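# Move wooden block from bench onto cart floor

## Task

Lift the wooden block from the bench and lay it flat on the floor of the cart, at the cart's handle end next to the profiles. The drop flap must stay open, and anything already in its finished state must still be that way at the end. Finish with both grippers empty and clear of the cart, having released the block and backed away. The robot must stay upright and untilted, and at the end it must be touching nothing.

## Robot and tools

ROBOT. An RB-Y1: a two-wheel differential base with two rear casters, a folding torso (leg with ankle, knee, hip, plus chest yaw), a pan/tilt head, and two 7-joint arms with parallel grippers. The base is 0.58 m wide and reaches 0.10 m in front of the drive axle and 0.57 m behind it; spinning in place sweeps a 0.58 m radius. Wrist camera cases stick out sideways and can collide. A bent leg can poke out past the base front.

FRAMES. Base frame: origin on the floor between the drive wheels, x forward, y left, z up, metres. chest, left_hand and right_hand are reported in it; a hand point is midway between its finger pads, fingers point along the hand's -z, close along its x. Printed hand positions can be off, more at long reach or under load. base_odometry is relative to the base frame at the start, heading in rad (left positive, -3.142 to 3.142), counted from wheel turns only, so slip and bumps corrupt it.

move. One action per call; results carry state plus images. Action keys:
- base: one command {x_m_s, turn_rad_s, for_s}, velocities held for for_s seconds, then stop. x_m_s is forward speed in m/s (0 or 0.005 to 0.4 in magnitude, negative = backward); turn_rad_s is left-positive yaw rate (0 or 0.02 to 1.509 in magnitude); for_s 0.1 to 5. Omitted velocity = 0; no sideways motion. Ramps at 0.4 m/s² (turn 0.5 rad/s²), so it coasts up to 1 s (turn 3.1 s) afterwards. If |x| + 0.27|turn| exceeds 0.4, both are scaled down. The base does not stop on hitting furniture.
- joints: absolute targets by joint name (rad, grippers in m). Ranges: torso_squat_rad 0..1.2 (bigger lowers chest), torso_shift_rad -0.3..0.6 (hips forward), torso_pitch_rad -0.2..1.4 (forward bow positive), torso_yaw_rad -1.5..1.5 (left positive; raise both arms sideways 0.2 rad+ first). Combined torso limits: squat+shift<=1.52; squat-shift+pitch<=1.57; shift+0.5pitch-0.4squat<=0.7; shift+0.3pitch-0.5squat<=0.39. Arms: shoulder_pitch ±2.356 (negative swings forward/up); left_shoulder_roll 0..3.141, right_shoulder_roll -3.141..0 (away from body); shoulder_yaw ±2.094; elbow -2.617..0.01 (negative bends); forearm_roll ±3.141; wrist_pitch -1.57..1.919; hand_roll ±2.705; gripper_m 0..0.1 (pad opening). head_pan_rad ±0.523, head_tilt_rad -0.35..1.57 (down positive).
- target: {side: "left"|"right", x, y, z (m, base frame, -3..3, hand point), quat_wxyz as printed}. An absolute hand pose, solved once to joint angles, so the hand follows an arc; break long moves into shorter steps. Only with min_time_s, nothing else. Refused while an earlier move still runs.
- min_time_s: 0.1..8, minimum duration of arm/head/torso motions.
- contact_limits: {left_gripper_m, right_gripper_m} in mA, 200..672.5, persistent; lowers grip force proportionally to (limit - 100).
- cameras: list of head_camera, left_wrist_camera, right_wrist_camera or all; [] for none. blocking: true (default) waits for rest; false returns in ~0.5 s while motion continues. A later move overrides only what it names.
A call with no action just reports. Unknown keys make the call invalid; out-of-range values are refused, and a refusal or an unrequested stop cancels the remaining move/wait/finished_scene calls in that reply.

wait {seconds 0..10, cameras}: lets time pass, returns state. stop {cameras}: brakes all running motions (status "stopped"). zoom_image {camera, region [x0,y0,x1,y1] pixels, max 504x504}: closer look at the latest image. read_manual: licence text only. finished_scene {scene}: ends the current scene; irreversible, so only once the goal holds.

RESULTS. "move" reads done or the worst status. Statuses: done, moving, off_target (stopped away from target, may still push), reached/short (target poses, within 10 mm and 2 degrees), refused (with reason), contact_stop (torso only), time_out, limit_stop_at_<name> (own-body guard; nothing pushing), not_followed (arm collision check withheld it; "joint command not followed" with a cause), torque_fault, limit_stop_at_motor_heat. A stop on one joint of a group (torso; each arm) halts the whole group. on_its_own lists uncommanded behaviour. lidar_m: 12 ranges, 30-degree sectors counter-clockwise from straight ahead (4th left, 7th behind, 10th right), only at 0.23 m height, "-" = nothing. motor_effort: wheel load %, bracket = peak; above ~30 at rest suggests pushing something. wheel_motors_off = 1 when a stalled wheel cut power for 2 s. Joint torques, external torques (outside load estimate), wrist force/torque (raw, offset up to 16 N) and motor temperatures are also printed. Camera images follow the "pictures" order.

GRIPPING. Command an opening at least 0.005 m below the block's width; the grip then shows off_target or done, both fine. Each arm is rated 3 kg.

AVOID. Arms touching or squeezing each other (a hard press ends the scene); keep shoulder rolls about 0.5 rad outward when both arms reach forward. Joint contact torque at its load limit freezes everything 10 s. Hot motors (65 °C warning, 80 °C brake) from holding loads or straining. Heavy loads far ahead of the wheels or hard stops while driving forward can tip the robot; so can the body snagging under a table while the wheels push. Dropping, throwing, slamming, hitting hard or releasing moving objects. Thinking time passes in the simulation while motions continue. Small random pushes may nudge loose objects.

Each tool is called after ">>>" in YAML: its name, and indented under it one key for each argument.

## Session

>>> move:

Scene clock: 0.00 s.
Joint torques (N m): no reading
External joint torques (N m): no reading
Motor temperatures (°C): left_arm=[31 28 32 36 35 33 38] | right_arm=[34 31 32 30 36 36 34]
Wrist force (N): no reading
Wrist torque (N m): no reading
Wrist force, peak (N): no reading
base_odometry: x=+0.000 y=+0.000 heading=+0.000
lidar_m: 0.65 0.68 1.56 4.82 1.63 1.14 1.08 1.13 1.47 3.50 0.97 0.70
base_status: not commanded
joint_positions: torso_squat_rad=+0.350 torso_shift_rad=+0.000 torso_pitch_rad=+0.000 torso_yaw_rad=+0.000 left_shoulder_pitch_rad=+0.049 left_shoulder_roll_rad=+0.015 left_shoulder_yaw_rad=+0.041 left_elbow_rad=-0.149 left_forearm_roll_rad=+0.010 left_wrist_pitch_rad=-0.019 left_hand_roll_rad=+0.045 left_gripper_m=+0.099 right_shoulder_pitch_rad=-0.033 right_shoulder_roll_rad=-0.038 right_shoulder_yaw_rad=+0.024 right_elbow_rad=-0.125 right_forearm_roll_rad=-0.047 right_wrist_pitch_rad=+0.032 right_hand_roll_rad=-0.022 right_gripper_m=+0.099 head_pan_rad=+0.000 head_tilt_rad=+0.400
joint_status: not commanded
wheel_motors_off: 0
motor_effort: left_wheel=+0 right_wheel=+0
chest: x=-0.2280 y=+0.0001 z=+1.2475 quat_wxyz=(+1.000, +0.000, +0.000, +0.000) (m; base frame)
left_hand: x=-0.1861 y=+0.2354 z=+0.5638 quat_wxyz=(+0.997, +0.009, -0.062, +0.055) (m; base frame)
right_hand: x=-0.1506 y=-0.2464 z=+0.5666 quat_wxyz=(+0.998, -0.015, -0.063, -0.016) (m; base frame)
pictures: head_camera, left_wrist_camera, right_wrist_camera

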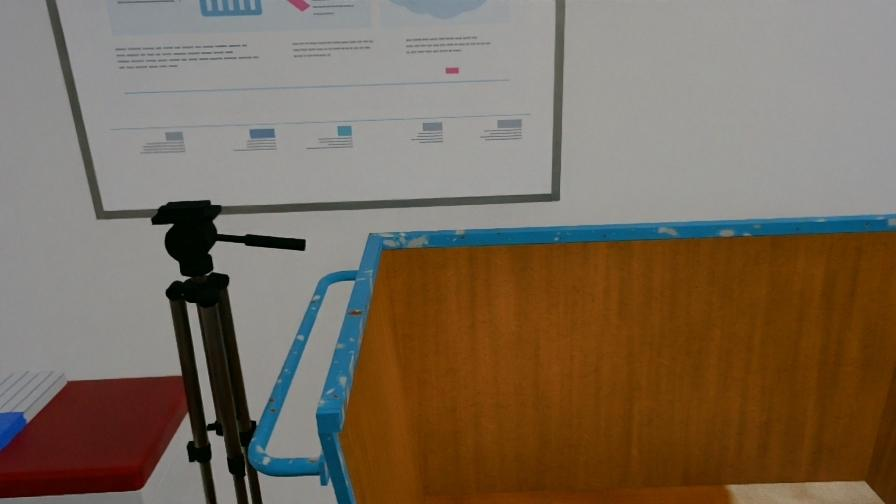

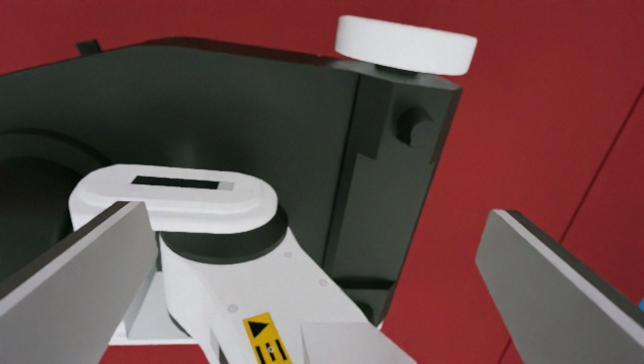

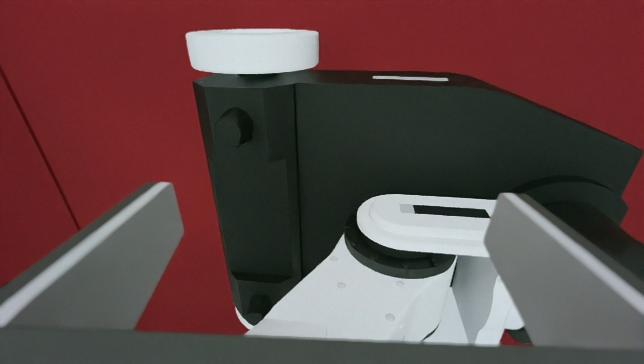

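>>> move:
  joints: {"head_tilt_rad": 0.9}
  cameras: ["head_camera"]

>>> move:
  joints: {"head_tilt_rad": 0.7, "head_pan_rad": 0.52}
  cameras: ["head_camera"]

>>> move:
  joints: {"head_tilt_rad": 0.7, "head_pan_rad": -0.52}
  cameras: ["head_camera"]

Scene clock: 2.47 s.
Joint torques (N m): left_arm=[-0.92 -0.17 0.82 0.01 -0.03 -0.71 -0.03] | right_arm=[-2.05 -0.8 -0.49 0.03 -0.04 -0.31 0.04]
External joint torques (N m): left_arm=[-0.29 -0.83 0.78 0 -0.04 -0.35 -0.02] | right_arm=[0.2 0.69 -0.44 0.34 -0.08 -0.02 0.04]
Motor temperatures (°C): left_arm=[31 28 32 36 35 33 38] | right_arm=[34 31 32 30 36 36 34]
Wrist force (N): left_arm=[-0.4 1.2 -7.5] | right_arm=[-1.9 0.6 -5.1]
Wrist torque (N m): left_arm=[-0.27 0.11 0.04] | right_arm=[-0.04 -0.10 -0.09]
Wrist force, peak (N): left_arm=[-0.2 1.9 -8.4] | right_arm=[-2.1 1.1 -5.4]
move: done
base_odometry: x=+0.000 y=+0.000 heading=+0.000
lidar_m: 0.65 0.69 1.56 4.84 1.63 1.15 1.07 1.11 1.47 3.50 0.98 0.70
base_status: not commanded
joint_positions: torso_squat_rad=+0.350 torso_shift_rad=+0.000 torso_pitch_rad=+0.000 torso_yaw_rad=+0.000 left_shoulder_pitch_rad=+0.049 left_shoulder_roll_rad=+0.015 left_shoulder_yaw_rad=+0.041 left_elbow_rad=-0.149 left_forearm_roll_rad=+0.010 left_wrist_pitch_rad=-0.019 left_hand_roll_rad=+0.045 left_gripper_m=+0.099 right_shoulder_pitch_rad=-0.033 right_shoulder_roll_rad=-0.038 right_shoulder_yaw_rad=+0.024 right_elbow_rad=-0.125 right_forearm_roll_rad=-0.047 right_wrist_pitch_rad=+0.032 right_hand_roll_rad=-0.022 right_gripper_m=+0.099 head_pan_rad=+0.000 head_tilt_rad=+0.900
joint_status: all done
wheel_motors_off: 0
motor_effort: left_wheel=+1(1) right_wheel=-1(3)
chest: x=-0.2280 y=+0.0001 z=+1.2475 quat_wxyz=(+1.000, +0.000, +0.000, +0.000) (m; base frame)
left_hand: x=-0.1861 y=+0.2354 z=+0.5638 quat_wxyz=(+0.997, +0.009, -0.062, +0.055) (m; base frame)
right_hand: x=-0.1506 y=-0.2464 z=+0.5666 quat_wxyz=(+0.998, -0.015, -0.063, -0.016) (m; base frame)
pictures: head_camera
camera_calibration:
head_camera: T_world_to_cam=[[-0.00752545, -0.999504, -0.0305734, 0.0419166], [-0.746479, 0.0259588, -0.664902, 0.860292], [0.665366, 0.0178187, -0.746305, 1.16253], [0, 0, 0, 1]] pos_world=[-0.131004, -0.00115113, 1.44089]

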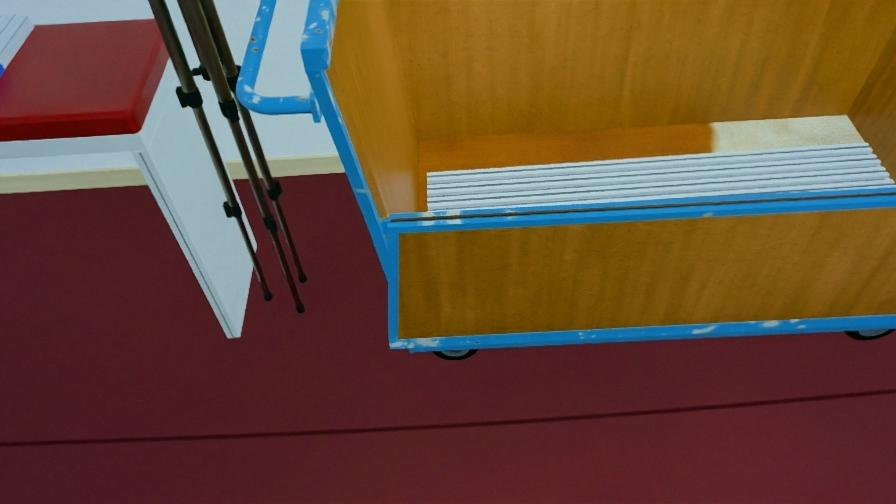

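Scene clock: 3.47 s.
Joint torques (N m): left_arm=[-0.52 -0.15 0.84 0.16 -0.01 -0.66 0.02] | right_arm=[-2.3 -0.82 -0.38 0.15 -0.11 -0.23 -0.07]
External joint torques (N m): left_arm=[0.11 -0.81 0.79 0.15 -0.01 -0.3 0.03] | right_arm=[-0.04 0.68 -0.33 0.46 -0.15 0.06 -0.08]
Motor temperatures (°C): left_arm=[31 28 32 36 35 33 38] | right_arm=[34 31 32 30 36 36 34]
Wrist force (N): left_arm=[0.2 1.6 -7.8] | right_arm=[-2.1 0.9 -5.0]
Wrist torque (N m): left_arm=[-0.32 0.14 0.12] | right_arm=[-0.07 -0.10 -0.11]
Wrist force, peak (N): left_arm=[-0.2 1.4 -8.4] | right_arm=[-1.6 1.5 -5.6]
move: done
base_odometry: x=+0.000 y=+0.000 heading=+0.000
lidar_m: 0.65 0.68 1.56 4.81 1.63 1.14 1.07 1.13 1.48 3.51 0.99 0.69
base_status: not commanded
joint_positions: torso_squat_rad=+0.350 torso_shift_rad=+0.000 torso_pitch_rad=+0.000 torso_yaw_rad=+0.000 left_shoulder_pitch_rad=+0.049 left_shoulder_roll_rad=+0.015 left_shoulder_yaw_rad=+0.041 left_elbow_rad=-0.149 left_forearm_roll_rad=+0.010 left_wrist_pitch_rad=-0.019 left_hand_roll_rad=+0.045 left_gripper_m=+0.099 right_shoulder_pitch_rad=-0.033 right_shoulder_roll_rad=-0.038 right_shoulder_yaw_rad=+0.024 right_elbow_rad=-0.125 right_forearm_roll_rad=-0.047 right_wrist_pitch_rad=+0.032 right_hand_roll_rad=-0.022 right_gripper_m=+0.099 head_pan_rad=+0.520 head_tilt_rad=+0.700
joint_status: all done
wheel_motors_off: 0
motor_effort: left_wheel=+0(1) right_wheel=-1(2)
chest: x=-0.2280 y=+0.0001 z=+1.2475 quat_wxyz=(+1.000, +0.000, +0.000, +0.000) (m; base frame)
left_hand: x=-0.1861 y=+0.2354 z=+0.5638 quat_wxyz=(+0.997, +0.009, -0.062, +0.055) (m; base frame)
right_hand: x=-0.1506 y=-0.2464 z=+0.5666 quat_wxyz=(+0.998, -0.015, -0.063, -0.016) (m; base frame)
pictures: head_camera
camera_calibration:
head_camera: T_world_to_cam=[[0.495443, -0.868071, -0.0314483, 0.146782], [-0.533229, -0.275356, -0.799904, 1.09972], [0.685714, 0.413076, -0.599304, 0.953836], [0, 0, 0, 1]] pos_world=[-0.14038, 0.0362239, 1.45592]

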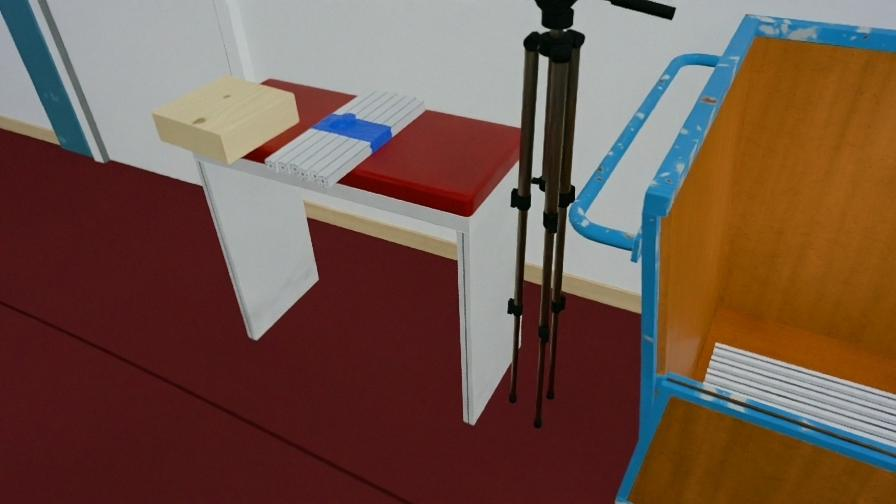

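Scene clock: 4.83 s.
Joint torques (N m): left_arm=[-0.86 -0.31 0.96 0.1 -0.06 -0.67 -0.04] | right_arm=[-2.26 -0.95 -0.59 -0.03 -0.15 -0.2 0.01]
External joint torques (N m): left_arm=[-0.23 -0.97 0.91 0.09 -0.07 -0.31 -0.03] | right_arm=[-0.01 0.54 -0.54 0.28 -0.19 0.09 0.01]
Motor temperatures (°C): left_arm=[31 28 32 36 35 33 38] | right_arm=[34 31 32 30 36 36 34]
Wrist force (N): left_arm=[-0.2 1.4 -7.6] | right_arm=[-1.7 0.8 -5.2]
Wrist torque (N m): left_arm=[-0.33 0.11 0.10] | right_arm=[-0.07 -0.06 -0.09]
Wrist force, peak (N): left_arm=[0.3 1.8 -8.5] | right_arm=[-2.0 1.0 -5.6]
move: done
base_odometry: x=+0.000 y=+0.000 heading=+0.000
lidar_m: 0.65 0.68 1.56 4.83 1.63 1.14 1.08 1.12 1.48 3.52 0.99 0.69
base_status: not commanded
joint_positions: torso_squat_rad=+0.350 torso_shift_rad=+0.000 torso_pitch_rad=+0.000 torso_yaw_rad=+0.000 left_shoulder_pitch_rad=+0.049 left_shoulder_roll_rad=+0.015 left_shoulder_yaw_rad=+0.041 left_elbow_rad=-0.149 left_forearm_roll_rad=+0.010 left_wrist_pitch_rad=-0.019 left_hand_roll_rad=+0.045 left_gripper_m=+0.099 right_shoulder_pitch_rad=-0.033 right_shoulder_roll_rad=-0.038 right_shoulder_yaw_rad=+0.024 right_elbow_rad=-0.125 right_forearm_roll_rad=-0.047 right_wrist_pitch_rad=+0.032 right_hand_roll_rad=-0.022 right_gripper_m=+0.099 head_pan_rad=-0.520 head_tilt_rad=+0.700
joint_status: all done
wheel_motors_off: 0
motor_effort: left_wheel=+0(1) right_wheel=+1(2)
chest: x=-0.2280 y=+0.0001 z=+1.2475 quat_wxyz=(+1.000, +0.000, +0.000, +0.000) (m; base frame)
left_hand: x=-0.1861 y=+0.2354 z=+0.5638 quat_wxyz=(+0.997, +0.009, -0.062, +0.055) (m; base frame)
right_hand: x=-0.1506 y=-0.2464 z=+0.5666 quat_wxyz=(+0.998, -0.015, -0.063, -0.016) (m; base frame)
pictures: head_camera
camera_calibration:
head_camera: T_world_to_cam=[[-0.497734, -0.866759, -0.031459, -0.057845], [-0.507354, 0.320382, -0.799967, 1.10502], [0.703457, -0.38221, -0.599219, 0.957513], [0, 0, 0, 1]] pos_world=[-0.141724, -0.0381954, 1.45592]

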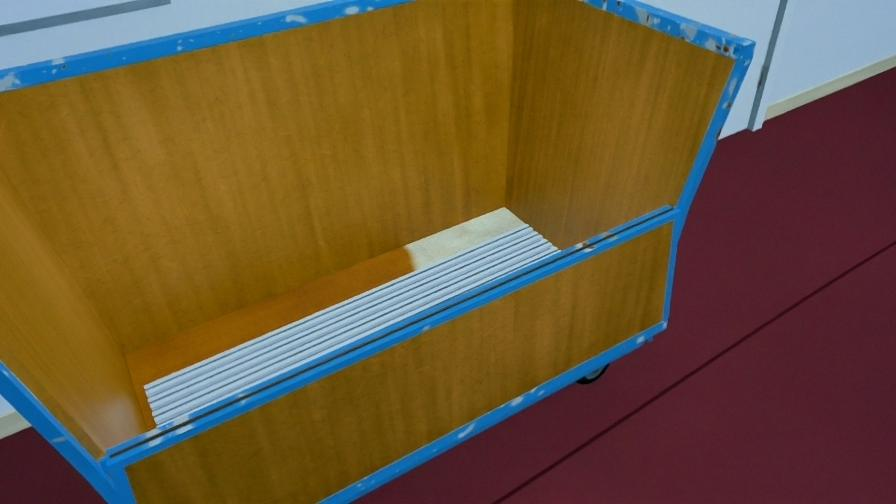

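>>> zoom_image:
  camera: "head_camera"
  region: [100, 180, 600, 500]

>>> move:
  joints: {"head_tilt_rad": 0.8, "head_pan_rad": -0.1}
  cameras: ["head_camera"]

Scaled by 1.008 from the camera's 896x504 image, which has a finer 1280x720 frame.

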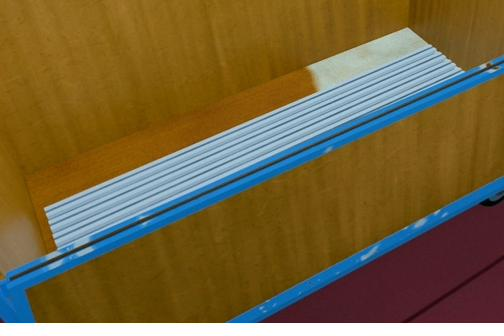

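Scene clock: 7.17 s.
Joint torques (N m): left_arm=[-1.09 -0.02 0.67 0.05 -0.07 -0.79 -0.03] | right_arm=[-2.14 -1.05 -0.86 0.05 -0.05 -0.29 0.02]
External joint torques (N m): left_arm=[-0.46 -0.68 0.63 0.04 -0.07 -0.44 -0.02] | right_arm=[0.12 0.44 -0.81 0.36 -0.09 0 0.01]
Motor temperatures (°C): left_arm=[31 28 32 36 35 33 38] | right_arm=[34 31 32 30 36 36 34]
Wrist force (N): left_arm=[0.1 2.1 -7.4] | right_arm=[-1.3 1.2 -5.4]
Wrist torque (N m): left_arm=[-0.41 0.15 0.10] | right_arm=[-0.14 -0.02 -0.09]
Wrist force, peak (N): left_arm=[0.0 1.5 -8.4] | right_arm=[-1.8 1.2 -5.5]
move: done
base_odometry: x=+0.000 y=+0.000 heading=+0.000
lidar_m: 0.65 0.67 1.56 4.83 1.63 1.13 1.08 1.11 1.47 3.51 0.99 0.69
base_status: not commanded
joint_positions: torso_squat_rad=+0.350 torso_shift_rad=+0.000 torso_pitch_rad=+0.000 torso_yaw_rad=+0.000 left_shoulder_pitch_rad=+0.049 left_shoulder_roll_rad=+0.015 left_shoulder_yaw_rad=+0.041 left_elbow_rad=-0.149 left_forearm_roll_rad=+0.010 left_wrist_pitch_rad=-0.019 left_hand_roll_rad=+0.045 left_gripper_m=+0.099 right_shoulder_pitch_rad=-0.033 right_shoulder_roll_rad=-0.038 right_shoulder_yaw_rad=+0.024 right_elbow_rad=-0.125 right_forearm_roll_rad=-0.047 right_wrist_pitch_rad=+0.032 right_hand_roll_rad=-0.022 right_gripper_m=+0.099 head_pan_rad=-0.100 head_tilt_rad=+0.800
joint_status: all done
wheel_motors_off: 0
motor_effort: left_wheel=+0(1) right_wheel=-1(2)
chest: x=-0.2280 y=+0.0001 z=+1.2475 quat_wxyz=(+1.000, +0.000, +0.000, +0.000) (m; base frame)
left_hand: x=-0.1861 y=+0.2354 z=+0.5638 quat_wxyz=(+0.997, +0.009, -0.062, +0.055) (m; base frame)
right_hand: x=-0.1506 y=-0.2464 z=+0.5666 quat_wxyz=(+0.998, -0.015, -0.063, -0.016) (m; base frame)
pictures: head_camera
camera_calibration:
head_camera: T_world_to_cam=[[-0.104277, -0.99406, -0.0311725, 0.022865], [-0.670376, 0.0934063, -0.736119, 0.979068], [0.734658, -0.0558629, -0.676134, 1.0752], [0, 0, 0, 1]] pos_world=[-0.131179, -0.00865785, 1.44841]

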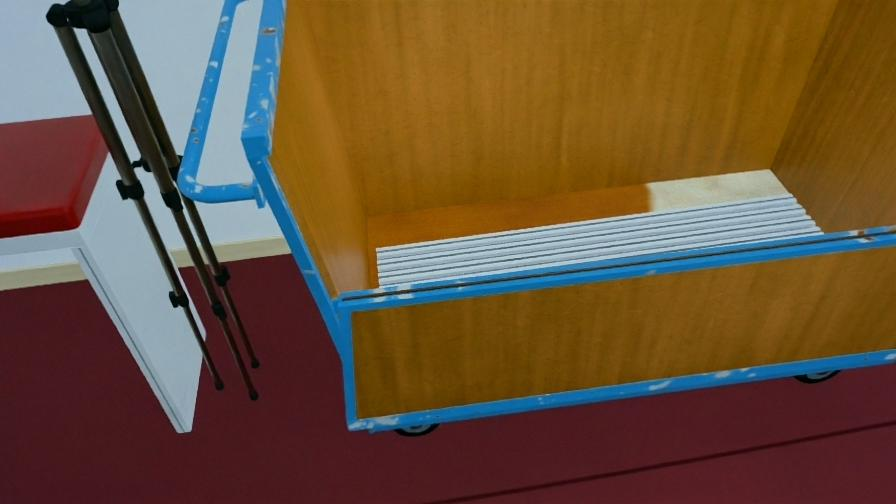

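>>> move:
  joints: {"head_tilt_rad": 0.6, "head_pan_rad": 0.52}
  cameras: ["head_camera"]

>>> zoom_image:
  camera: "head_camera"
  region: [100, 80, 600, 360]

Scene clock: 18.40 s.
Joint torques (N m): left_arm=[-0.83 -0.38 0.74 0.18 0.04 -0.58 -0.01] | right_arm=[-1.85 -1.06 -0.52 0.16 0.05 -0.22 0.03]
External joint torques (N m): left_arm=[-0.2 -1.05 0.7 0.16 0.04 -0.23 -0.01] | right_arm=[0.41 0.44 -0.47 0.47 0.01 0.07 0.02]
Motor temperatures (°C): left_arm=[31 28 32 36 35 33 38] | right_arm=[34 31 32 30 36 36 34]
Wrist force (N): left_arm=[0.4 1.0 -7.5] | right_arm=[-1.8 1.0 -4.8]
Wrist torque (N m): left_arm=[-0.25 0.21 0.11] | right_arm=[-0.11 -0.08 -0.06]
Wrist force, peak (N): left_arm=[-0.4 1.4 -8.4] | right_arm=[-2.3 1.5 -5.3]
move: done
base_odometry: x=+0.000 y=+0.000 heading=+0.000
lidar_m: 0.66 0.68 1.56 4.83 1.64 1.13 1.07 1.12 1.46 3.53 0.97 0.70
base_status: not commanded
joint_positions: torso_squat_rad=+0.350 torso_shift_rad=+0.000 torso_pitch_rad=+0.000 torso_yaw_rad=+0.000 left_shoulder_pitch_rad=+0.049 left_shoulder_roll_rad=+0.015 left_shoulder_yaw_rad=+0.041 left_elbow_rad=-0.149 left_forearm_roll_rad=+0.010 left_wrist_pitch_rad=-0.019 left_hand_roll_rad=+0.045 left_gripper_m=+0.099 right_shoulder_pitch_rad=-0.033 right_shoulder_roll_rad=-0.038 right_shoulder_yaw_rad=+0.024 right_elbow_rad=-0.125 right_forearm_roll_rad=-0.047 right_wrist_pitch_rad=+0.032 right_hand_roll_rad=-0.022 right_gripper_m=+0.099 head_pan_rad=+0.520 head_tilt_rad=+0.600
joint_status: all done
wheel_motors_off: 0
motor_effort: left_wheel=+0(1) right_wheel=+1(2)
chest: x=-0.2280 y=+0.0001 z=+1.2475 quat_wxyz=(+1.000, +0.000, +0.000, +0.000) (m; base frame)
left_hand: x=-0.1861 y=+0.2354 z=+0.5638 quat_wxyz=(+0.997, +0.009, -0.062, +0.055) (m; base frame)
right_hand: x=-0.1506 y=-0.2464 z=+0.5666 quat_wxyz=(+0.998, -0.015, -0.063, -0.016) (m; base frame)
pictures: head_camera
camera_calibration:
head_camera: T_world_to_cam=[[0.498214, -0.866483, -0.0314471, 0.147286], [-0.46132, -0.234194, -0.855767, 1.19539], [0.734143, 0.440863, -0.516405, 0.843793], [0, 0, 0, 1]] pos_world=[-0.141388, 0.0355768, 1.46335]

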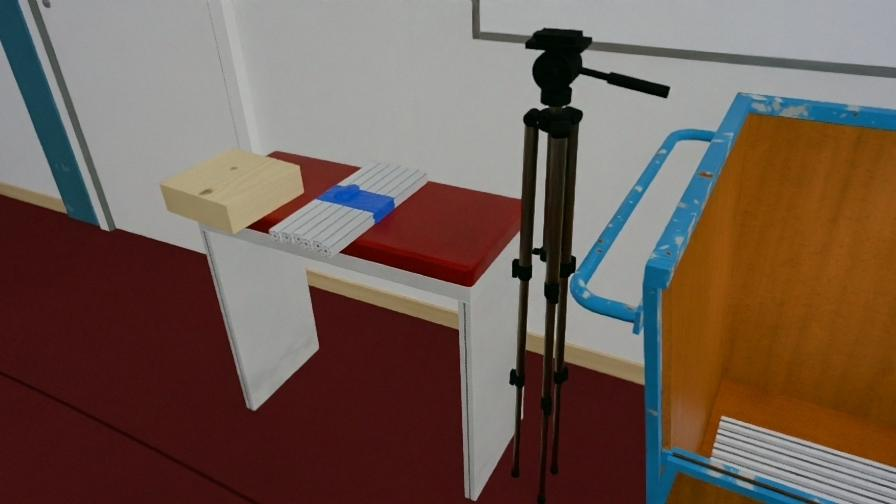

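Scaled by 1.008 from the camera's 896x504 image, which has a finer 1280x720 frame.

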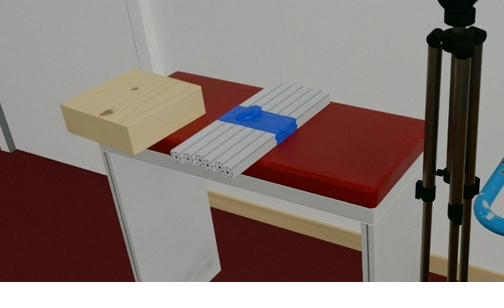

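>>> move:
  base: {"x_m_s": 0.2, "for_s": 1.5}
  joints: {"head_tilt_rad": 0.9, "head_pan_rad": 0, "torso_squat_rad": 0.1}
  cameras: ["head_camera"]

>>> zoom_image:
  camera: "head_camera"
  region: [280, 150, 780, 430]

Scene clock: 32.30 s.
Joint torques (N m): left_arm=[-0.31 -0.03 0.48 0.25 -0.08 -0.63 -0.02] | right_arm=[-2.05 -0.91 -0.51 -0.05 -0.17 -0.31 0.05]
External joint torques (N m): left_arm=[0.31 -0.69 0.44 0.23 -0.08 -0.27 -0.01] | right_arm=[0.2 0.59 -0.46 0.26 -0.21 -0.02 0.05]
Motor temperatures (°C): left_arm=[31 28 32 36 35 33 38] | right_arm=[34 31 32 30 36 36 34]
Wrist force (N): left_arm=[-0.7 1.1 -7.2] | right_arm=[-1.7 1.1 -4.6]
Wrist torque (N m): left_arm=[-0.30 0.04 0.09] | right_arm=[-0.12 -0.04 -0.10]
Wrist force, peak (N): left_arm=[-0.2 1.4 -8.4] | right_arm=[-1.5 1.5 -5.5]
move: done
base_odometry: x=+0.300 y=+0.000 heading=+0.000
lidar_m: 0.35 0.37 0.81 3.84 2.08 1.47 1.37 1.43 1.88 4.49 0.55 0.38
base_status: done (sent for 1.5 of 1.5 s)
joint_positions: torso_squat_rad=+0.100 torso_shift_rad=+0.000 torso_pitch_rad=+0.000 torso_yaw_rad=+0.000 left_shoulder_pitch_rad=+0.049 left_shoulder_roll_rad=+0.015 left_shoulder_yaw_rad=+0.041 left_elbow_rad=-0.149 left_forearm_roll_rad=+0.010 left_wrist_pitch_rad=-0.019 left_hand_roll_rad=+0.045 left_gripper_m=+0.099 right_shoulder_pitch_rad=-0.033 right_shoulder_roll_rad=-0.038 right_shoulder_yaw_rad=+0.024 right_elbow_rad=-0.125 right_forearm_roll_rad=-0.047 right_wrist_pitch_rad=+0.032 right_hand_roll_rad=-0.022 right_gripper_m=+0.099 head_pan_rad=+0.000 head_tilt_rad=+0.900
joint_status: all done
wheel_motors_off: 0
motor_effort: left_wheel=+0(54) right_wheel=-1(26)
chest: x=-0.2280 y=+0.0001 z=+1.2864 quat_wxyz=(+1.000, +0.000, +0.000, +0.000) (m; base frame)
left_hand: x=-0.1861 y=+0.2354 z=+0.6028 quat_wxyz=(+0.997, +0.009, -0.062, +0.055) (m; base frame)
right_hand: x=-0.1505 y=-0.2464 z=+0.6056 quat_wxyz=(+0.998, -0.015, -0.062, -0.016) (m; base frame)
pictures: head_camera
camera_calibration:
head_camera: T_world_to_cam=[[-0.00752782, -0.999504, -0.0305758, 0.04311], [-0.74653, 0.0259608, -0.664845, 0.886141], [0.665309, 0.0178209, -0.746355, 1.19156], [0, 0, 0, 1]] pos_world=[-0.130904, -0.00115113, 1.47979]

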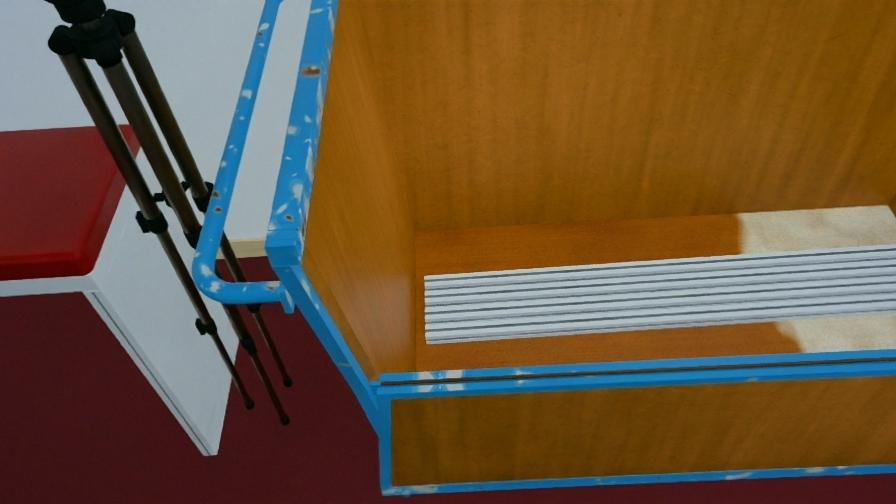

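Scaled by 1.008 from the camera's 896x504 image, which has a finer 1280x720 frame.

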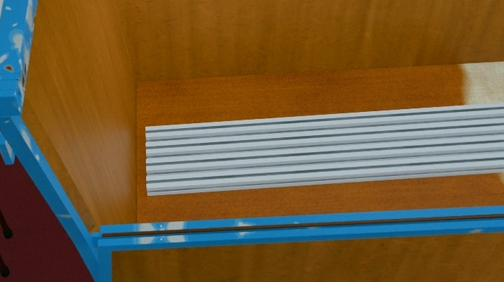

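>>> move:
  base: {"x_m_s": -0.2, "for_s": 1.0}
  cameras: []

>>> move:
  base: {"turn_rad_s": 0.5, "for_s": 3.133}
  cameras: ["head_camera"]

>>> move:
  base: {"x_m_s": 0.3, "for_s": 4.333}
  cameras: []

>>> move:
  base: {"turn_rad_s": -0.5, "for_s": 3.133}
  cameras: ["head_camera"]

Scene clock: 76.23 s.
Joint torques (N m): left_arm=[-0.8 0.03 0.49 0.09 -0.06 -0.62 -0.07] | right_arm=[-2.11 -1.23 -0.69 -0.14 -0.03 -0.27 -0.04]
External joint torques (N m): left_arm=[-0.17 -0.63 0.45 0.08 -0.06 -0.27 -0.06] | right_arm=[0.15 0.27 -0.65 0.17 -0.07 0.02 -0.05]
Motor temperatures (°C): left_arm=[31 28 32 36 35 33 38] | right_arm=[34 30 32 30 36 36 34]
Wrist force (N): left_arm=[0.4 0.7 -8.0] | right_arm=[-1.8 0.9 -4.8]
Wrist torque (N m): left_arm=[-0.24 0.17 0.08] | right_arm=[-0.10 -0.07 -0.09]
Wrist force, peak (N): left_arm=[-0.7 1.1 -8.7] | right_arm=[-1.6 0.8 -5.5]
move: done
base_odometry: x=+0.100 y=+0.000 heading=+0.000
lidar_m: 0.55 0.58 1.50 4.52 1.79 1.24 1.18 1.21 1.61 3.86 0.82 0.58
base_status: done (sent for 1 of 1 s)
joint_positions: torso_squat_rad=+0.100 torso_shift_rad=+0.000 torso_pitch_rad=+0.000 torso_yaw_rad=+0.000 left_shoulder_pitch_rad=+0.049 left_shoulder_roll_rad=+0.015 left_shoulder_yaw_rad=+0.041 left_elbow_rad=-0.149 left_forearm_roll_rad=+0.010 left_wrist_pitch_rad=-0.019 left_hand_roll_rad=+0.045 left_gripper_m=+0.099 right_shoulder_pitch_rad=-0.033 right_shoulder_roll_rad=-0.038 right_shoulder_yaw_rad=+0.024 right_elbow_rad=-0.125 right_forearm_roll_rad=-0.047 right_wrist_pitch_rad=+0.032 right_hand_roll_rad=-0.022 right_gripper_m=+0.099 head_pan_rad=+0.000 head_tilt_rad=+0.900
joint_status: not commanded
wheel_motors_off: 0
motor_effort: left_wheel=+3(23) right_wheel=-3(24)
chest: x=-0.2280 y=+0.0001 z=+1.2864 quat_wxyz=(+1.000, +0.000, +0.000, +0.000) (m; base frame)
left_hand: x=-0.1862 y=+0.2354 z=+0.6028 quat_wxyz=(+0.997, +0.009, -0.062, +0.055) (m; base frame)
right_hand: x=-0.1506 y=-0.2464 z=+0.6056 quat_wxyz=(+0.998, -0.015, -0.063, -0.016) (m; base frame)
pictures: none
No camera images: "cameras" was empty.

Scene clock: 80.70 s.
Joint torques (N m): left_arm=[-1.01 0.12 0.64 0.17 -0.06 -0.6 0] | right_arm=[-2.27 -1 -0.53 -0.1 -0.03 -0.16 -0.04]
External joint torques (N m): left_arm=[-0.38 -0.55 0.6 0.16 -0.06 -0.25 0.01] | right_arm=[-0.01 0.48 -0.48 0.21 -0.07 0.14 -0.05]
Motor temperatures (°C): left_arm=[31 28 32 36 35 33 38] | right_arm=[34 30 32 30 36 36 34]
Wrist force (N): left_arm=[-0.5 2.3 -7.8] | right_arm=[-1.4 0.9 -5.1]
Wrist torque (N m): left_arm=[-0.41 0.06 0.09] | right_arm=[-0.08 -0.05 -0.11]
Wrist force, peak (N): left_arm=[-0.3 1.0 -8.5] | right_arm=[-2.1 1.5 -5.3]
move: done
base_odometry: x=+0.100 y=+0.000 heading=+1.566
lidar_m: 4.60 1.76 1.24 1.17 1.22 1.60 3.89 0.84 0.60 0.57 0.57 1.50
base_status: done (sent for 3.13 of 3.13 s)
joint_positions: torso_squat_rad=+0.100 torso_shift_rad=+0.000 torso_pitch_rad=+0.000 torso_yaw_rad=+0.000 left_shoulder_pitch_rad=+0.049 left_shoulder_roll_rad=+0.015 left_shoulder_yaw_rad=+0.041 left_elbow_rad=-0.149 left_forearm_roll_rad=+0.010 left_wrist_pitch_rad=-0.019 left_hand_roll_rad=+0.045 left_gripper_m=+0.099 right_shoulder_pitch_rad=-0.033 right_shoulder_roll_rad=-0.038 right_shoulder_yaw_rad=+0.024 right_elbow_rad=-0.125 right_forearm_roll_rad=-0.047 right_wrist_pitch_rad=+0.032 right_hand_roll_rad=-0.022 right_gripper_m=+0.099 head_pan_rad=+0.000 head_tilt_rad=+0.900
joint_status: not commanded
wheel_motors_off: 0
motor_effort: left_wheel=+6(49) right_wheel=+19(41)
chest: x=-0.2280 y=+0.0001 z=+1.2864 quat_wxyz=(+1.000, +0.000, +0.000, +0.000) (m; base frame)
left_hand: x=-0.1862 y=+0.2354 z=+0.6028 quat_wxyz=(+0.997, +0.009, -0.062, +0.055) (m; base frame)
right_hand: x=-0.1506 y=-0.2464 z=+0.6056 quat_wxyz=(+0.998, -0.015, -0.063, -0.016) (m; base frame)
pictures: head_camera
camera_calibration:
head_camera: T_world_to_cam=[[-0.00752345, -0.999504, -0.0305773, 0.0430151], [-0.746436, 0.0259611, -0.664951, 0.886303], [0.665415, 0.0178213, -0.746261, 1.19158], [0, 0, 0, 1]] pos_world=[-0.131004, -0.00125113, 1.47989]

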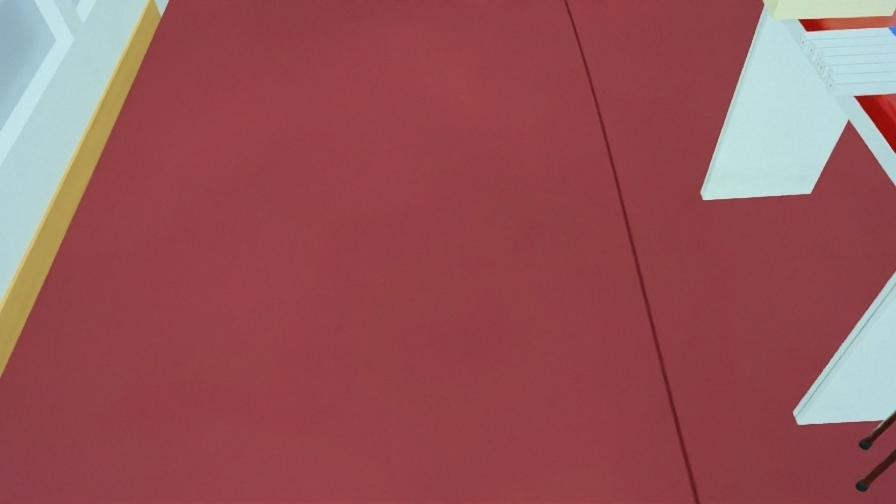

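Scene clock: 86.20 s.
Joint torques (N m): left_arm=[-0.38 -0.32 0.84 -0.08 -0.09 -0.6 -0.1] | right_arm=[-1.96 -1.2 -0.77 0.07 -0.04 -0.27 0]
External joint torques (N m): left_arm=[0.25 -0.98 0.8 -0.1 -0.1 -0.25 -0.09] | right_arm=[0.3 0.3 -0.72 0.38 -0.07 0.02 -0.01]
Motor temperatures (°C): left_arm=[31 28 32 36 35 33 38] | right_arm=[34 30 32 30 36 36 34]
Wrist force (N): left_arm=[-0.1 1.2 -7.0] | right_arm=[-1.7 1.1 -5.3]
Wrist torque (N m): left_arm=[-0.27 0.11 0.07] | right_arm=[-0.14 -0.05 -0.08]
Wrist force, peak (N): left_arm=[0.1 1.9 -8.6] | right_arm=[-2.0 1.4 -5.4]
move: done
base_odometry: x=+0.104 y=+1.300 heading=+1.568
lidar_m: 4.33 1.86 1.32 1.23 1.27 1.68 2.37 1.27 1.02 0.72 1.34 1.78
base_status: done (sent for 4.33 of 4.33 s)
joint_positions: torso_squat_rad=+0.100 torso_shift_rad=+0.000 torso_pitch_rad=+0.000 torso_yaw_rad=+0.000 left_shoulder_pitch_rad=+0.049 left_shoulder_roll_rad=+0.015 left_shoulder_yaw_rad=+0.041 left_elbow_rad=-0.149 left_forearm_roll_rad=+0.010 left_wrist_pitch_rad=-0.019 left_hand_roll_rad=+0.045 left_gripper_m=+0.099 right_shoulder_pitch_rad=-0.033 right_shoulder_roll_rad=-0.038 right_shoulder_yaw_rad=+0.024 right_elbow_rad=-0.125 right_forearm_roll_rad=-0.047 right_wrist_pitch_rad=+0.032 right_hand_roll_rad=-0.022 right_gripper_m=+0.099 head_pan_rad=+0.000 head_tilt_rad=+0.900
joint_status: not commanded
wheel_motors_off: 0
motor_effort: left_wheel=+17(49) right_wheel=-17(48)
chest: x=-0.2280 y=+0.0001 z=+1.2864 quat_wxyz=(+1.000, +0.000, +0.000, +0.000) (m; base frame)
left_hand: x=-0.1861 y=+0.2354 z=+0.6028 quat_wxyz=(+0.997, +0.009, -0.062, +0.055) (m; base frame)
right_hand: x=-0.1505 y=-0.2464 z=+0.6056 quat_wxyz=(+0.998, -0.015, -0.062, -0.016) (m; base frame)
pictures: none
No camera images: "cameras" was empty.

Scene clock: 90.67 s.
Joint torques (N m): left_arm=[-0.45 -0.1 0.97 0.16 -0.03 -0.62 -0.13] | right_arm=[-2.29 -0.8 -0.35 0.24 -0.09 -0.24 -0.08]
External joint torques (N m): left_arm=[0.18 -0.76 0.93 0.14 -0.03 -0.27 -0.12] | right_arm=[-0.03 0.69 -0.31 0.55 -0.12 0.06 -0.08]
Motor temperatures (°C): left_arm=[31 28 32 36 35 33 38] | right_arm=[34 30 32 30 36 36 34]
Wrist force (N): left_arm=[0.3 0.7 -8.4] | right_arm=[-1.6 1.3 -4.5]
Wrist torque (N m): left_arm=[-0.26 0.17 0.03] | right_arm=[-0.14 -0.04 -0.08]
Wrist force, peak (N): left_arm=[-0.1 1.3 -8.4] | right_arm=[-1.9 1.2 -5.3]
move: done
base_odometry: x=+0.104 y=+1.300 heading=+0.002
lidar_m: 0.70 1.34 1.76 4.34 1.86 1.31 1.23 1.29 1.70 2.38 1.16 1.01
base_status: done (sent for 3.13 of 3.13 s)
joint_positions: torso_squat_rad=+0.100 torso_shift_rad=+0.000 torso_pitch_rad=+0.000 torso_yaw_rad=+0.000 left_shoulder_pitch_rad=+0.049 left_shoulder_roll_rad=+0.015 left_shoulder_yaw_rad=+0.041 left_elbow_rad=-0.149 left_forearm_roll_rad=+0.010 left_wrist_pitch_rad=-0.019 left_hand_roll_rad=+0.045 left_gripper_m=+0.099 right_shoulder_pitch_rad=-0.033 right_shoulder_roll_rad=-0.038 right_shoulder_yaw_rad=+0.024 right_elbow_rad=-0.125 right_forearm_roll_rad=-0.047 right_wrist_pitch_rad=+0.032 right_hand_roll_rad=-0.022 right_gripper_m=+0.099 head_pan_rad=+0.000 head_tilt_rad=+0.900
joint_status: not commanded
wheel_motors_off: 0
motor_effort: left_wheel=+23(46) right_wheel=+3(52)
chest: x=-0.2280 y=+0.0001 z=+1.2864 quat_wxyz=(+1.000, +0.000, +0.000, +0.000) (m; base frame)
left_hand: x=-0.1861 y=+0.2354 z=+0.6028 quat_wxyz=(+0.997, +0.009, -0.062, +0.055) (m; base frame)
right_hand: x=-0.1505 y=-0.2464 z=+0.6056 quat_wxyz=(+0.998, -0.015, -0.063, -0.016) (m; base frame)
pictures: head_camera
camera_calibration:
head_camera: T_world_to_cam=[[-0.00752782, -0.999504, -0.0305758, 0.04301], [-0.74653, 0.0259608, -0.664845, 0.886144], [0.665309, 0.0178209, -0.746355, 1.19157], [0, 0, 0, 1]] pos_world=[-0.130904, -0.00125113, 1.47979]

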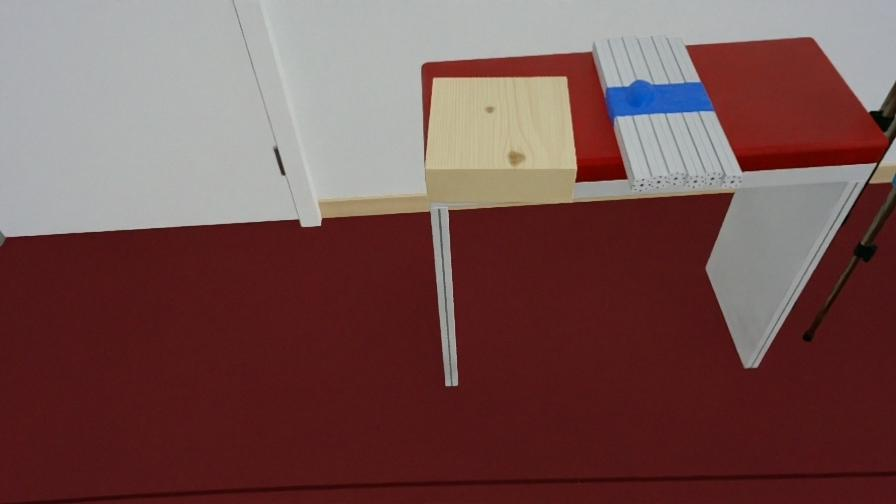

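>>> move:
  joints: {"torso_pitch_rad": 0.5, "torso_shift_rad": 0.15, "torso_squat_rad": 0.1, "head_tilt_rad": 0.7}
  cameras: ["head_camera"]

Scene clock: 104.50 s.
Joint torques (N m): left_arm=[11.25 -0.08 0.61 5.62 -0.12 0.48 0.07] | right_arm=[11.5 -0.67 -0.89 5.38 -0.23 0.78 -0.13]
External joint torques (N m): left_arm=[-1.41 -0.88 0.45 0.43 -0.12 -0.16 0.05] | right_arm=[0.54 0.51 -0.66 0.77 -0.14 0.13 -0.11]
Motor temperatures (°C): left_arm=[31 28 32 36 35 33 38] | right_arm=[34 30 32 30 36 36 34]
Wrist force (N): left_arm=[2.9 0.4 -7.0] | right_arm=[1.3 1.1 -4.3]
Wrist torque (N m): left_arm=[-0.21 0.30 0.04] | right_arm=[-0.08 0.14 -0.05]
Wrist force, peak (N): left_arm=[3.0 0.7 -8.7] | right_arm=[-1.9 1.3 -5.3]
move: done
base_odometry: x=+0.104 y=+1.300 heading=+0.002
lidar_m: 0.70 1.33 1.77 4.33 1.87 1.31 1.24 1.29 1.70 2.37 1.17 0.99
base_status: not commanded
joint_positions: torso_squat_rad=+0.100 torso_shift_rad=+0.150 torso_pitch_rad=+0.500 torso_yaw_rad=+0.000 left_shoulder_pitch_rad=+0.049 left_shoulder_roll_rad=+0.015 left_shoulder_yaw_rad=+0.041 left_elbow_rad=-0.149 left_forearm_roll_rad=+0.010 left_wrist_pitch_rad=-0.019 left_hand_roll_rad=+0.045 left_gripper_m=+0.099 right_shoulder_pitch_rad=-0.033 right_shoulder_roll_rad=-0.038 right_shoulder_yaw_rad=+0.024 right_elbow_rad=-0.125 right_forearm_roll_rad=-0.047 right_wrist_pitch_rad=+0.032 right_hand_roll_rad=-0.022 right_gripper_m=+0.099 head_pan_rad=+0.000 head_tilt_rad=+0.700
joint_status: all done
wheel_motors_off: 0
motor_effort: left_wheel=+19(25) right_wheel=+2(7)
chest: x=+0.0245 y=+0.0001 z=+1.2407 quat_wxyz=(+0.969, +0.000, +0.247, +0.000) (m; base frame)
left_hand: x=-0.2666 y=+0.2354 z=+0.6207 quat_wxyz=(+0.981, +0.022, +0.187, +0.051) (m; base frame)
right_hand: x=-0.2340 y=-0.2464 z=+0.6061 quat_wxyz=(+0.982, -0.019, +0.186, -0.012) (m; base frame)
pictures: head_camera
camera_calibration:
head_camera: T_world_to_cam=[[-0.0163184, -0.999502, -0.0270248, 0.0393875], [-0.909662, 0.0260598, -0.414532, 0.761467], [0.415029, 0.0178189, -0.909634, 1.16589], [0, 0, 0, 1]] pos_world=[0.209439, -0.00125083, 1.37725]

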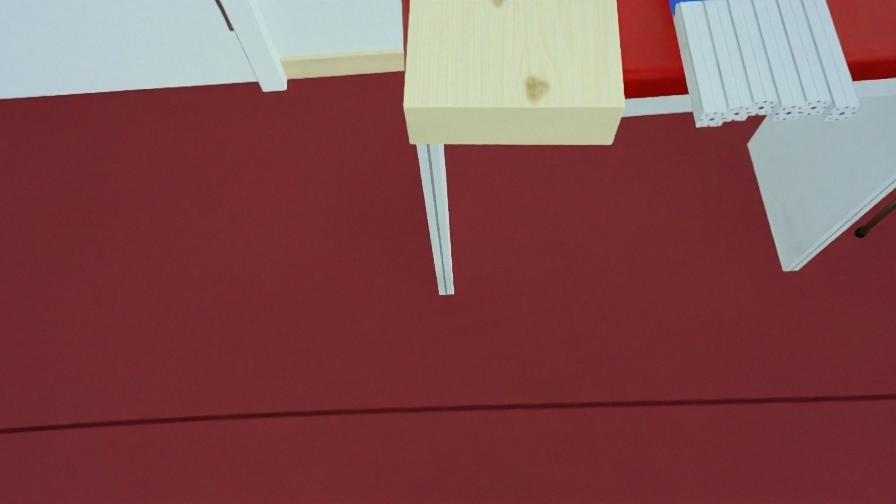

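>>> move:
  base: {"turn_rad_s": -0.2, "for_s": 1.0}
  cameras: []

>>> move:
  base: {"x_m_s": 0.2, "for_s": 1.25}
  cameras: []

>>> move:
  base: {"turn_rad_s": 0.165, "for_s": 1.0}
  joints: {"head_tilt_rad": 0.6}
  cameras: ["head_camera"]

Scene clock: 108.07 s.
Joint torques (N m): left_arm=[10.96 -0.2 0.9 5.44 -0.08 0.33 -0.02] | right_arm=[11.22 -0.28 -0.84 5.34 -0.35 0.93 -0.01]
External joint torques (N m): left_arm=[-1.71 -1 0.74 0.25 -0.08 -0.3 -0.04] | right_arm=[0.26 0.9 -0.62 0.74 -0.27 0.28 0.01]
Motor temperatures (°C): left_arm=[31 28 32 36 35 33 38] | right_arm=[34 30 32 30 36 36 34]
Wrist force (N): left_arm=[3.3 0.4 -7.6] | right_arm=[0.9 0.9 -4.5]
Wrist torque (N m): left_arm=[-0.20 0.32 0.07] | right_arm=[-0.05 0.07 -0.08]
Wrist force, peak (N): left_arm=[3.9 1.3 -7.7] | right_arm=[1.8 1.4 -5.1]
move: done
base_odometry: x=+0.104 y=+1.300 heading=-0.197
lidar_m: 0.70 0.71 1.52 2.73 2.46 1.43 1.25 1.25 1.46 2.56 1.25 1.01
base_status: done (sent for 1 of 1 s)
joint_positions: torso_squat_rad=+0.100 torso_shift_rad=+0.150 torso_pitch_rad=+0.500 torso_yaw_rad=+0.000 left_shoulder_pitch_rad=+0.049 left_shoulder_roll_rad=+0.015 left_shoulder_yaw_rad=+0.041 left_elbow_rad=-0.149 left_forearm_roll_rad=+0.010 left_wrist_pitch_rad=-0.019 left_hand_roll_rad=+0.045 left_gripper_m=+0.099 right_shoulder_pitch_rad=-0.033 right_shoulder_roll_rad=-0.038 right_shoulder_yaw_rad=+0.024 right_elbow_rad=-0.125 right_forearm_roll_rad=-0.047 right_wrist_pitch_rad=+0.032 right_hand_roll_rad=-0.022 right_gripper_m=+0.099 head_pan_rad=+0.000 head_tilt_rad=+0.700
joint_status: not commanded
wheel_motors_off: 0
motor_effort: left_wheel=+21(34) right_wheel=-1(14)
chest: x=+0.0244 y=+0.0001 z=+1.2407 quat_wxyz=(+0.969, +0.000, +0.247, +0.000) (m; base frame)
left_hand: x=-0.2666 y=+0.2354 z=+0.6207 quat_wxyz=(+0.981, +0.022, +0.187, +0.051) (m; base frame)
right_hand: x=-0.2340 y=-0.2464 z=+0.6061 quat_wxyz=(+0.982, -0.019, +0.186, -0.012) (m; base frame)
pictures: none
No camera images: "cameras" was empty.

Scene clock: 110.20 s.
Joint torques (N m): left_arm=[11.31 0.02 0.89 5.52 -0.14 0.38 0.02] | right_arm=[11.94 -0.63 -0.93 5.5 -0.29 0.75 -0.09]
External joint torques (N m): left_arm=[-1.36 -0.78 0.74 0.33 -0.14 -0.25 0] | right_arm=[0.98 0.55 -0.71 0.89 -0.21 0.1 -0.07]
Motor temperatures (°C): left_arm=[31 28 32 36 35 33 38] | right_arm=[34 30 32 30 36 36 34]
Wrist force (N): left_arm=[3.9 1.3 -7.3] | right_arm=[1.0 0.8 -4.9]
Wrist torque (N m): left_arm=[-0.34 0.42 0.06] | right_arm=[-0.05 0.06 -0.06]
Wrist force, peak (N): left_arm=[3.6 0.7 -8.2] | right_arm=[2.4 1.0 -4.7]
move: done
base_odometry: x=+0.353 y=+1.250 heading=-0.198
lidar_m: 1.08 0.46 1.23 2.21 2.95 1.70 1.49 1.49 1.75 3.04 1.11 0.79
base_status: done (sent for 1.27 of 1.27 s)
joint_positions: torso_squat_rad=+0.100 torso_shift_rad=+0.150 torso_pitch_rad=+0.500 torso_yaw_rad=+0.000 left_shoulder_pitch_rad=+0.049 left_shoulder_roll_rad=+0.015 left_shoulder_yaw_rad=+0.041 left_elbow_rad=-0.149 left_forearm_roll_rad=+0.010 left_wrist_pitch_rad=-0.019 left_hand_roll_rad=+0.045 left_gripper_m=+0.099 right_shoulder_pitch_rad=-0.033 right_shoulder_roll_rad=-0.038 right_shoulder_yaw_rad=+0.024 right_elbow_rad=-0.125 right_forearm_roll_rad=-0.047 right_wrist_pitch_rad=+0.032 right_hand_roll_rad=-0.022 right_gripper_m=+0.099 head_pan_rad=+0.000 head_tilt_rad=+0.700
joint_status: not commanded
wheel_motors_off: 0
motor_effort: left_wheel=-5(46) right_wheel=+5(38)
chest: x=+0.0245 y=+0.0001 z=+1.2407 quat_wxyz=(+0.969, +0.000, +0.247, +0.000) (m; base frame)
left_hand: x=-0.2666 y=+0.2354 z=+0.6207 quat_wxyz=(+0.981, +0.022, +0.187, +0.051) (m; base frame)
right_hand: x=-0.2340 y=-0.2464 z=+0.6061 quat_wxyz=(+0.982, -0.019, +0.186, -0.012) (m; base frame)
pictures: none
No camera images: "cameras" was empty.

Scene clock: 111.83 s.
Joint torques (N m): left_arm=[11.2 0.07 0.73 5.57 0 0.43 -0.01] | right_arm=[11.64 -0.53 -0.84 5.54 -0.26 0.75 -0.08]
External joint torques (N m): left_arm=[-1.46 -0.73 0.57 0.38 0 -0.2 -0.03] | right_arm=[0.69 0.65 -0.61 0.93 -0.18 0.1 -0.06]
Motor temperatures (°C): left_arm=[31 28 32 36 35 33 38] | right_arm=[34 30 32 30 36 36 34]
Wrist force (N): left_arm=[2.9 0.4 -7.7] | right_arm=[1.6 1.0 -4.6]
Wrist torque (N m): left_arm=[-0.17 0.30 0.02] | right_arm=[-0.10 0.16 -0.05]
Wrist force, peak (N): left_arm=[3.5 0.8 -8.2] | right_arm=[1.5 1.3 -5.0]
move: done
base_odometry: x=+0.353 y=+1.250 heading=-0.034
lidar_m: 0.47 0.46 1.39 3.18 2.31 1.58 1.48 1.52 1.96 1.52 0.79 0.83
base_status: done (sent for 1 of 1 s)
joint_positions: torso_squat_rad=+0.100 torso_shift_rad=+0.150 torso_pitch_rad=+0.500 torso_yaw_rad=+0.000 left_shoulder_pitch_rad=+0.049 left_shoulder_roll_rad=+0.015 left_shoulder_yaw_rad=+0.041 left_elbow_rad=-0.149 left_forearm_roll_rad=+0.010 left_wrist_pitch_rad=-0.019 left_hand_roll_rad=+0.045 left_gripper_m=+0.099 right_shoulder_pitch_rad=-0.033 right_shoulder_roll_rad=-0.038 right_shoulder_yaw_rad=+0.024 right_elbow_rad=-0.125 right_forearm_roll_rad=-0.047 right_wrist_pitch_rad=+0.032 right_hand_roll_rad=-0.022 right_gripper_m=+0.099 head_pan_rad=+0.000 head_tilt_rad=+0.600
joint_status: all done
wheel_motors_off: 0
motor_effort: left_wheel=-17(33) right_wheel=-1(27)
chest: x=+0.0245 y=+0.0001 z=+1.2407 quat_wxyz=(+0.969, +0.000, +0.247, +0.000) (m; base frame)
left_hand: x=-0.2666 y=+0.2354 z=+0.6207 quat_wxyz=(+0.981, +0.022, +0.187, +0.051) (m; base frame)
right_hand: x=-0.2340 y=-0.2464 z=+0.6061 quat_wxyz=(+0.982, -0.019, +0.186, -0.012) (m; base frame)
pictures: head_camera
camera_calibration:
head_camera: T_world_to_cam=[[-0.0135407, -0.999502, -0.0285197, 0.0410988], [-0.863728, 0.026062, -0.503285, 0.879785], [0.503777, 0.0178184, -0.86365, 1.08877], [0, 0, 0, 1]] pos_world=[0.211953, -0.00125082, 1.38427]

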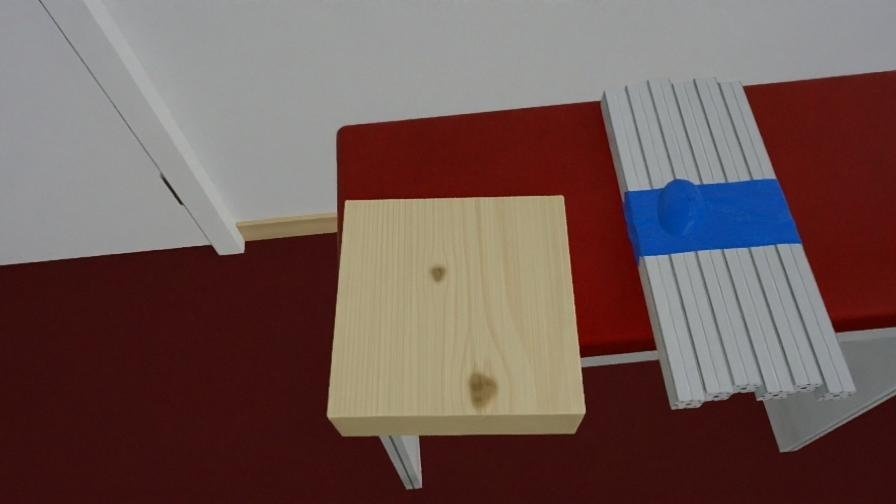

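>>> move:
  joints: {"torso_pitch_rad": 0.5, "torso_shift_rad": 0.0, "torso_squat_rad": 0.05}
  cameras: []

>>> move:
  joints: {"left_shoulder_pitch_rad":-1.5,"left_shoulder_roll_rad":1.2,"left_shoulder_yaw_rad":-1.8,"left_elbow_rad":-1.1,"right_shoulder_pitch_rad":-1.5,"right_shoulder_roll_rad":-1.2,"right_shoulder_yaw_rad":1.8,"right_elbow_rad":-1.1,"left_forearm_roll_rad":0,"right_forearm_roll_rad":0,"left_hand_roll_rad":0,"right_hand_roll_rad":0,"left_wrist_pitch_rad":0,"right_wrist_pitch_rad":0,"left_gripper_m":0,"right_gripper_m":0}
  min_time_s: 4
  cameras: ["head_camera"]

Scene clock: 140.17 s.
Joint torques (N m): left_arm=[10.74 0.15 1.01 5.44 -0.02 0.49 -0.01] | right_arm=[11.45 -0.43 -0.89 5.5 -0.23 0.74 -0.1]
External joint torques (N m): left_arm=[-1.91 -0.66 0.85 0.25 -0.02 -0.14 -0.03] | right_arm=[0.51 0.74 -0.67 0.9 -0.15 0.1 -0.08]
Motor temperatures (°C): left_arm=[31 28 32 36 35 33 38] | right_arm=[34 30 32 31 36 36 34]
Wrist force (N): left_arm=[3.1 0.1 -7.3] | right_arm=[1.4 1.2 -4.3]
Wrist torque (N m): left_arm=[-0.14 0.30 0.03] | right_arm=[-0.09 0.15 -0.07]
Wrist force, peak (N): left_arm=[3.5 0.7 -8.3] | right_arm=[1.1 0.6 -5.4]
move: done
base_odometry: x=+0.353 y=+1.250 heading=-0.034
lidar_m: 0.45 0.46 1.41 3.16 2.32 1.58 1.48 1.53 1.93 1.51 0.79 0.83
base_status: not commanded
joint_positions: torso_squat_rad=+0.050 torso_shift_rad=+0.000 torso_pitch_rad=+0.500 torso_yaw_rad=+0.000 left_shoulder_pitch_rad=+0.049 left_shoulder_roll_rad=+0.015 left_shoulder_yaw_rad=+0.041 left_elbow_rad=-0.149 left_forearm_roll_rad=+0.010 left_wrist_pitch_rad=-0.019 left_hand_roll_rad=+0.045 left_gripper_m=+0.099 right_shoulder_pitch_rad=-0.033 right_shoulder_roll_rad=-0.038 right_shoulder_yaw_rad=+0.024 right_elbow_rad=-0.125 right_forearm_roll_rad=-0.047 right_wrist_pitch_rad=+0.032 right_hand_roll_rad=-0.022 right_gripper_m=+0.099 head_pan_rad=+0.000 head_tilt_rad=+0.600
joint_status: all done
wheel_motors_off: 0
motor_effort: left_wheel=-18(20) right_wheel=+0(2)
chest: x=-0.0797 y=+0.0001 z=+1.2512 quat_wxyz=(+0.969, +0.000, +0.247, +0.000) (m; base frame)
left_hand: x=-0.3707 y=+0.2354 z=+0.6311 quat_wxyz=(+0.981, +0.022, +0.187, +0.051) (m; base frame)
right_hand: x=-0.3380 y=-0.2464 z=+0.6165 quat_wxyz=(+0.982, -0.019, +0.186, -0.012) (m; base frame)
pictures: none
No camera images: "cameras" was empty.

Scene clock: 144.47 s.
Joint torques (N m): left_arm=[-15.67 11.15 6.89 2.51 -0.34 0.23 -0.26] | right_arm=[-19.67 -13.59 -5.22 3.08 0.14 0.31 0.21]
External joint torques (N m): left_arm=[1.78 -2.04 0.06 -0.87 -0.4 -0.15 -0.29] | right_arm=[-2.54 -0.59 1.47 -0.15 0.23 -0.09 0.23]
Motor temperatures (°C): left_arm=[31 28 32 36 35 33 38] | right_arm=[35 30 32 30 36 36 34]
Wrist force (N): left_arm=[1.8 -2.7 -5.1] | right_arm=[0.7 4.7 -3.4]
Wrist torque (N m): left_arm=[-0.05 0.23 0.06] | right_arm=[-0.29 0.08 -0.06]
Wrist force, peak (N): left_arm=[0.0 0.4 -8.2] | right_arm=[-4.0 12.5 -4.8]
move: done
base_odometry: x=+0.353 y=+1.250 heading=-0.034
lidar_m: 0.47 0.46 1.40 3.17 2.33 1.57 1.48 1.53 1.96 1.52 0.78 0.83
base_status: not commanded
joint_positions: torso_squat_rad=+0.050 torso_shift_rad=+0.000 torso_pitch_rad=+0.500 torso_yaw_rad=+0.000 left_shoulder_pitch_rad=-1.500 left_shoulder_roll_rad=+1.200 left_shoulder_yaw_rad=-1.800 left_elbow_rad=-1.100 left_forearm_roll_rad=+0.000 left_wrist_pitch_rad=+0.000 left_hand_roll_rad=+0.000 left_gripper_m=+0.000 right_shoulder_pitch_rad=-1.500 right_shoulder_roll_rad=-1.200 right_shoulder_yaw_rad=+1.800 right_elbow_rad=-1.100 right_forearm_roll_rad=+0.000 right_wrist_pitch_rad=+0.000 right_hand_roll_rad=+0.000 right_gripper_m=+0.000 head_pan_rad=+0.000 head_tilt_rad=+0.600
joint_status: all done
wheel_motors_off: 0
motor_effort: left_wheel=-19(20) right_wheel=+1(6)
chest: x=-0.0797 y=+0.0001 z=+1.2512 quat_wxyz=(+0.969, +0.000, +0.247, +0.000) (m; base frame)
left_hand: x=+0.4937 y=+0.3700 z=+0.9099 quat_wxyz=(+0.460, +0.276, -0.233, -0.811) (m; base frame)
right_hand: x=+0.4934 y=-0.3698 z=+0.9095 quat_wxyz=(+0.460, -0.275, -0.233, +0.811) (m; base frame)
pictures: head_camera
camera_calibration:
head_camera: T_world_to_cam=[[-0.0135381, -0.999502, -0.0285189, 0.0399859], [-0.863684, 0.0260609, -0.50336, 0.795169], [0.503852, 0.0178167, -0.863606, 1.15026], [0, 0, 0, 1]] pos_world=[0.107753, -0.00125082, 1.39477]

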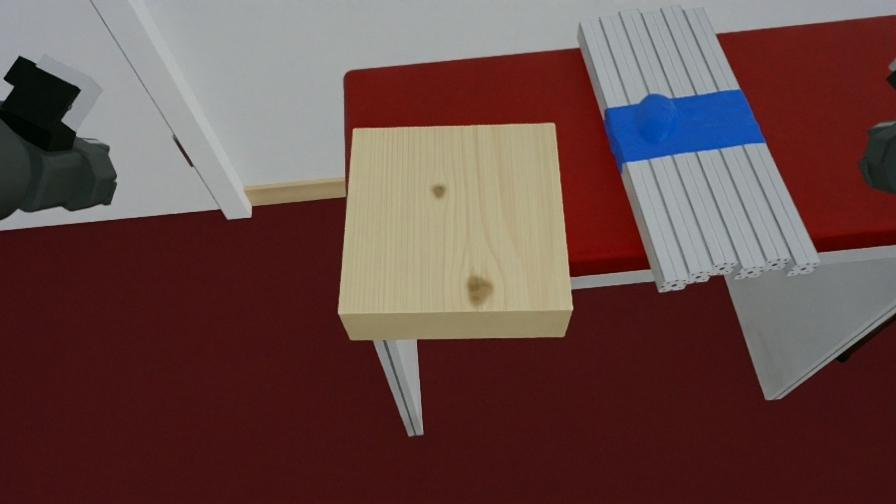

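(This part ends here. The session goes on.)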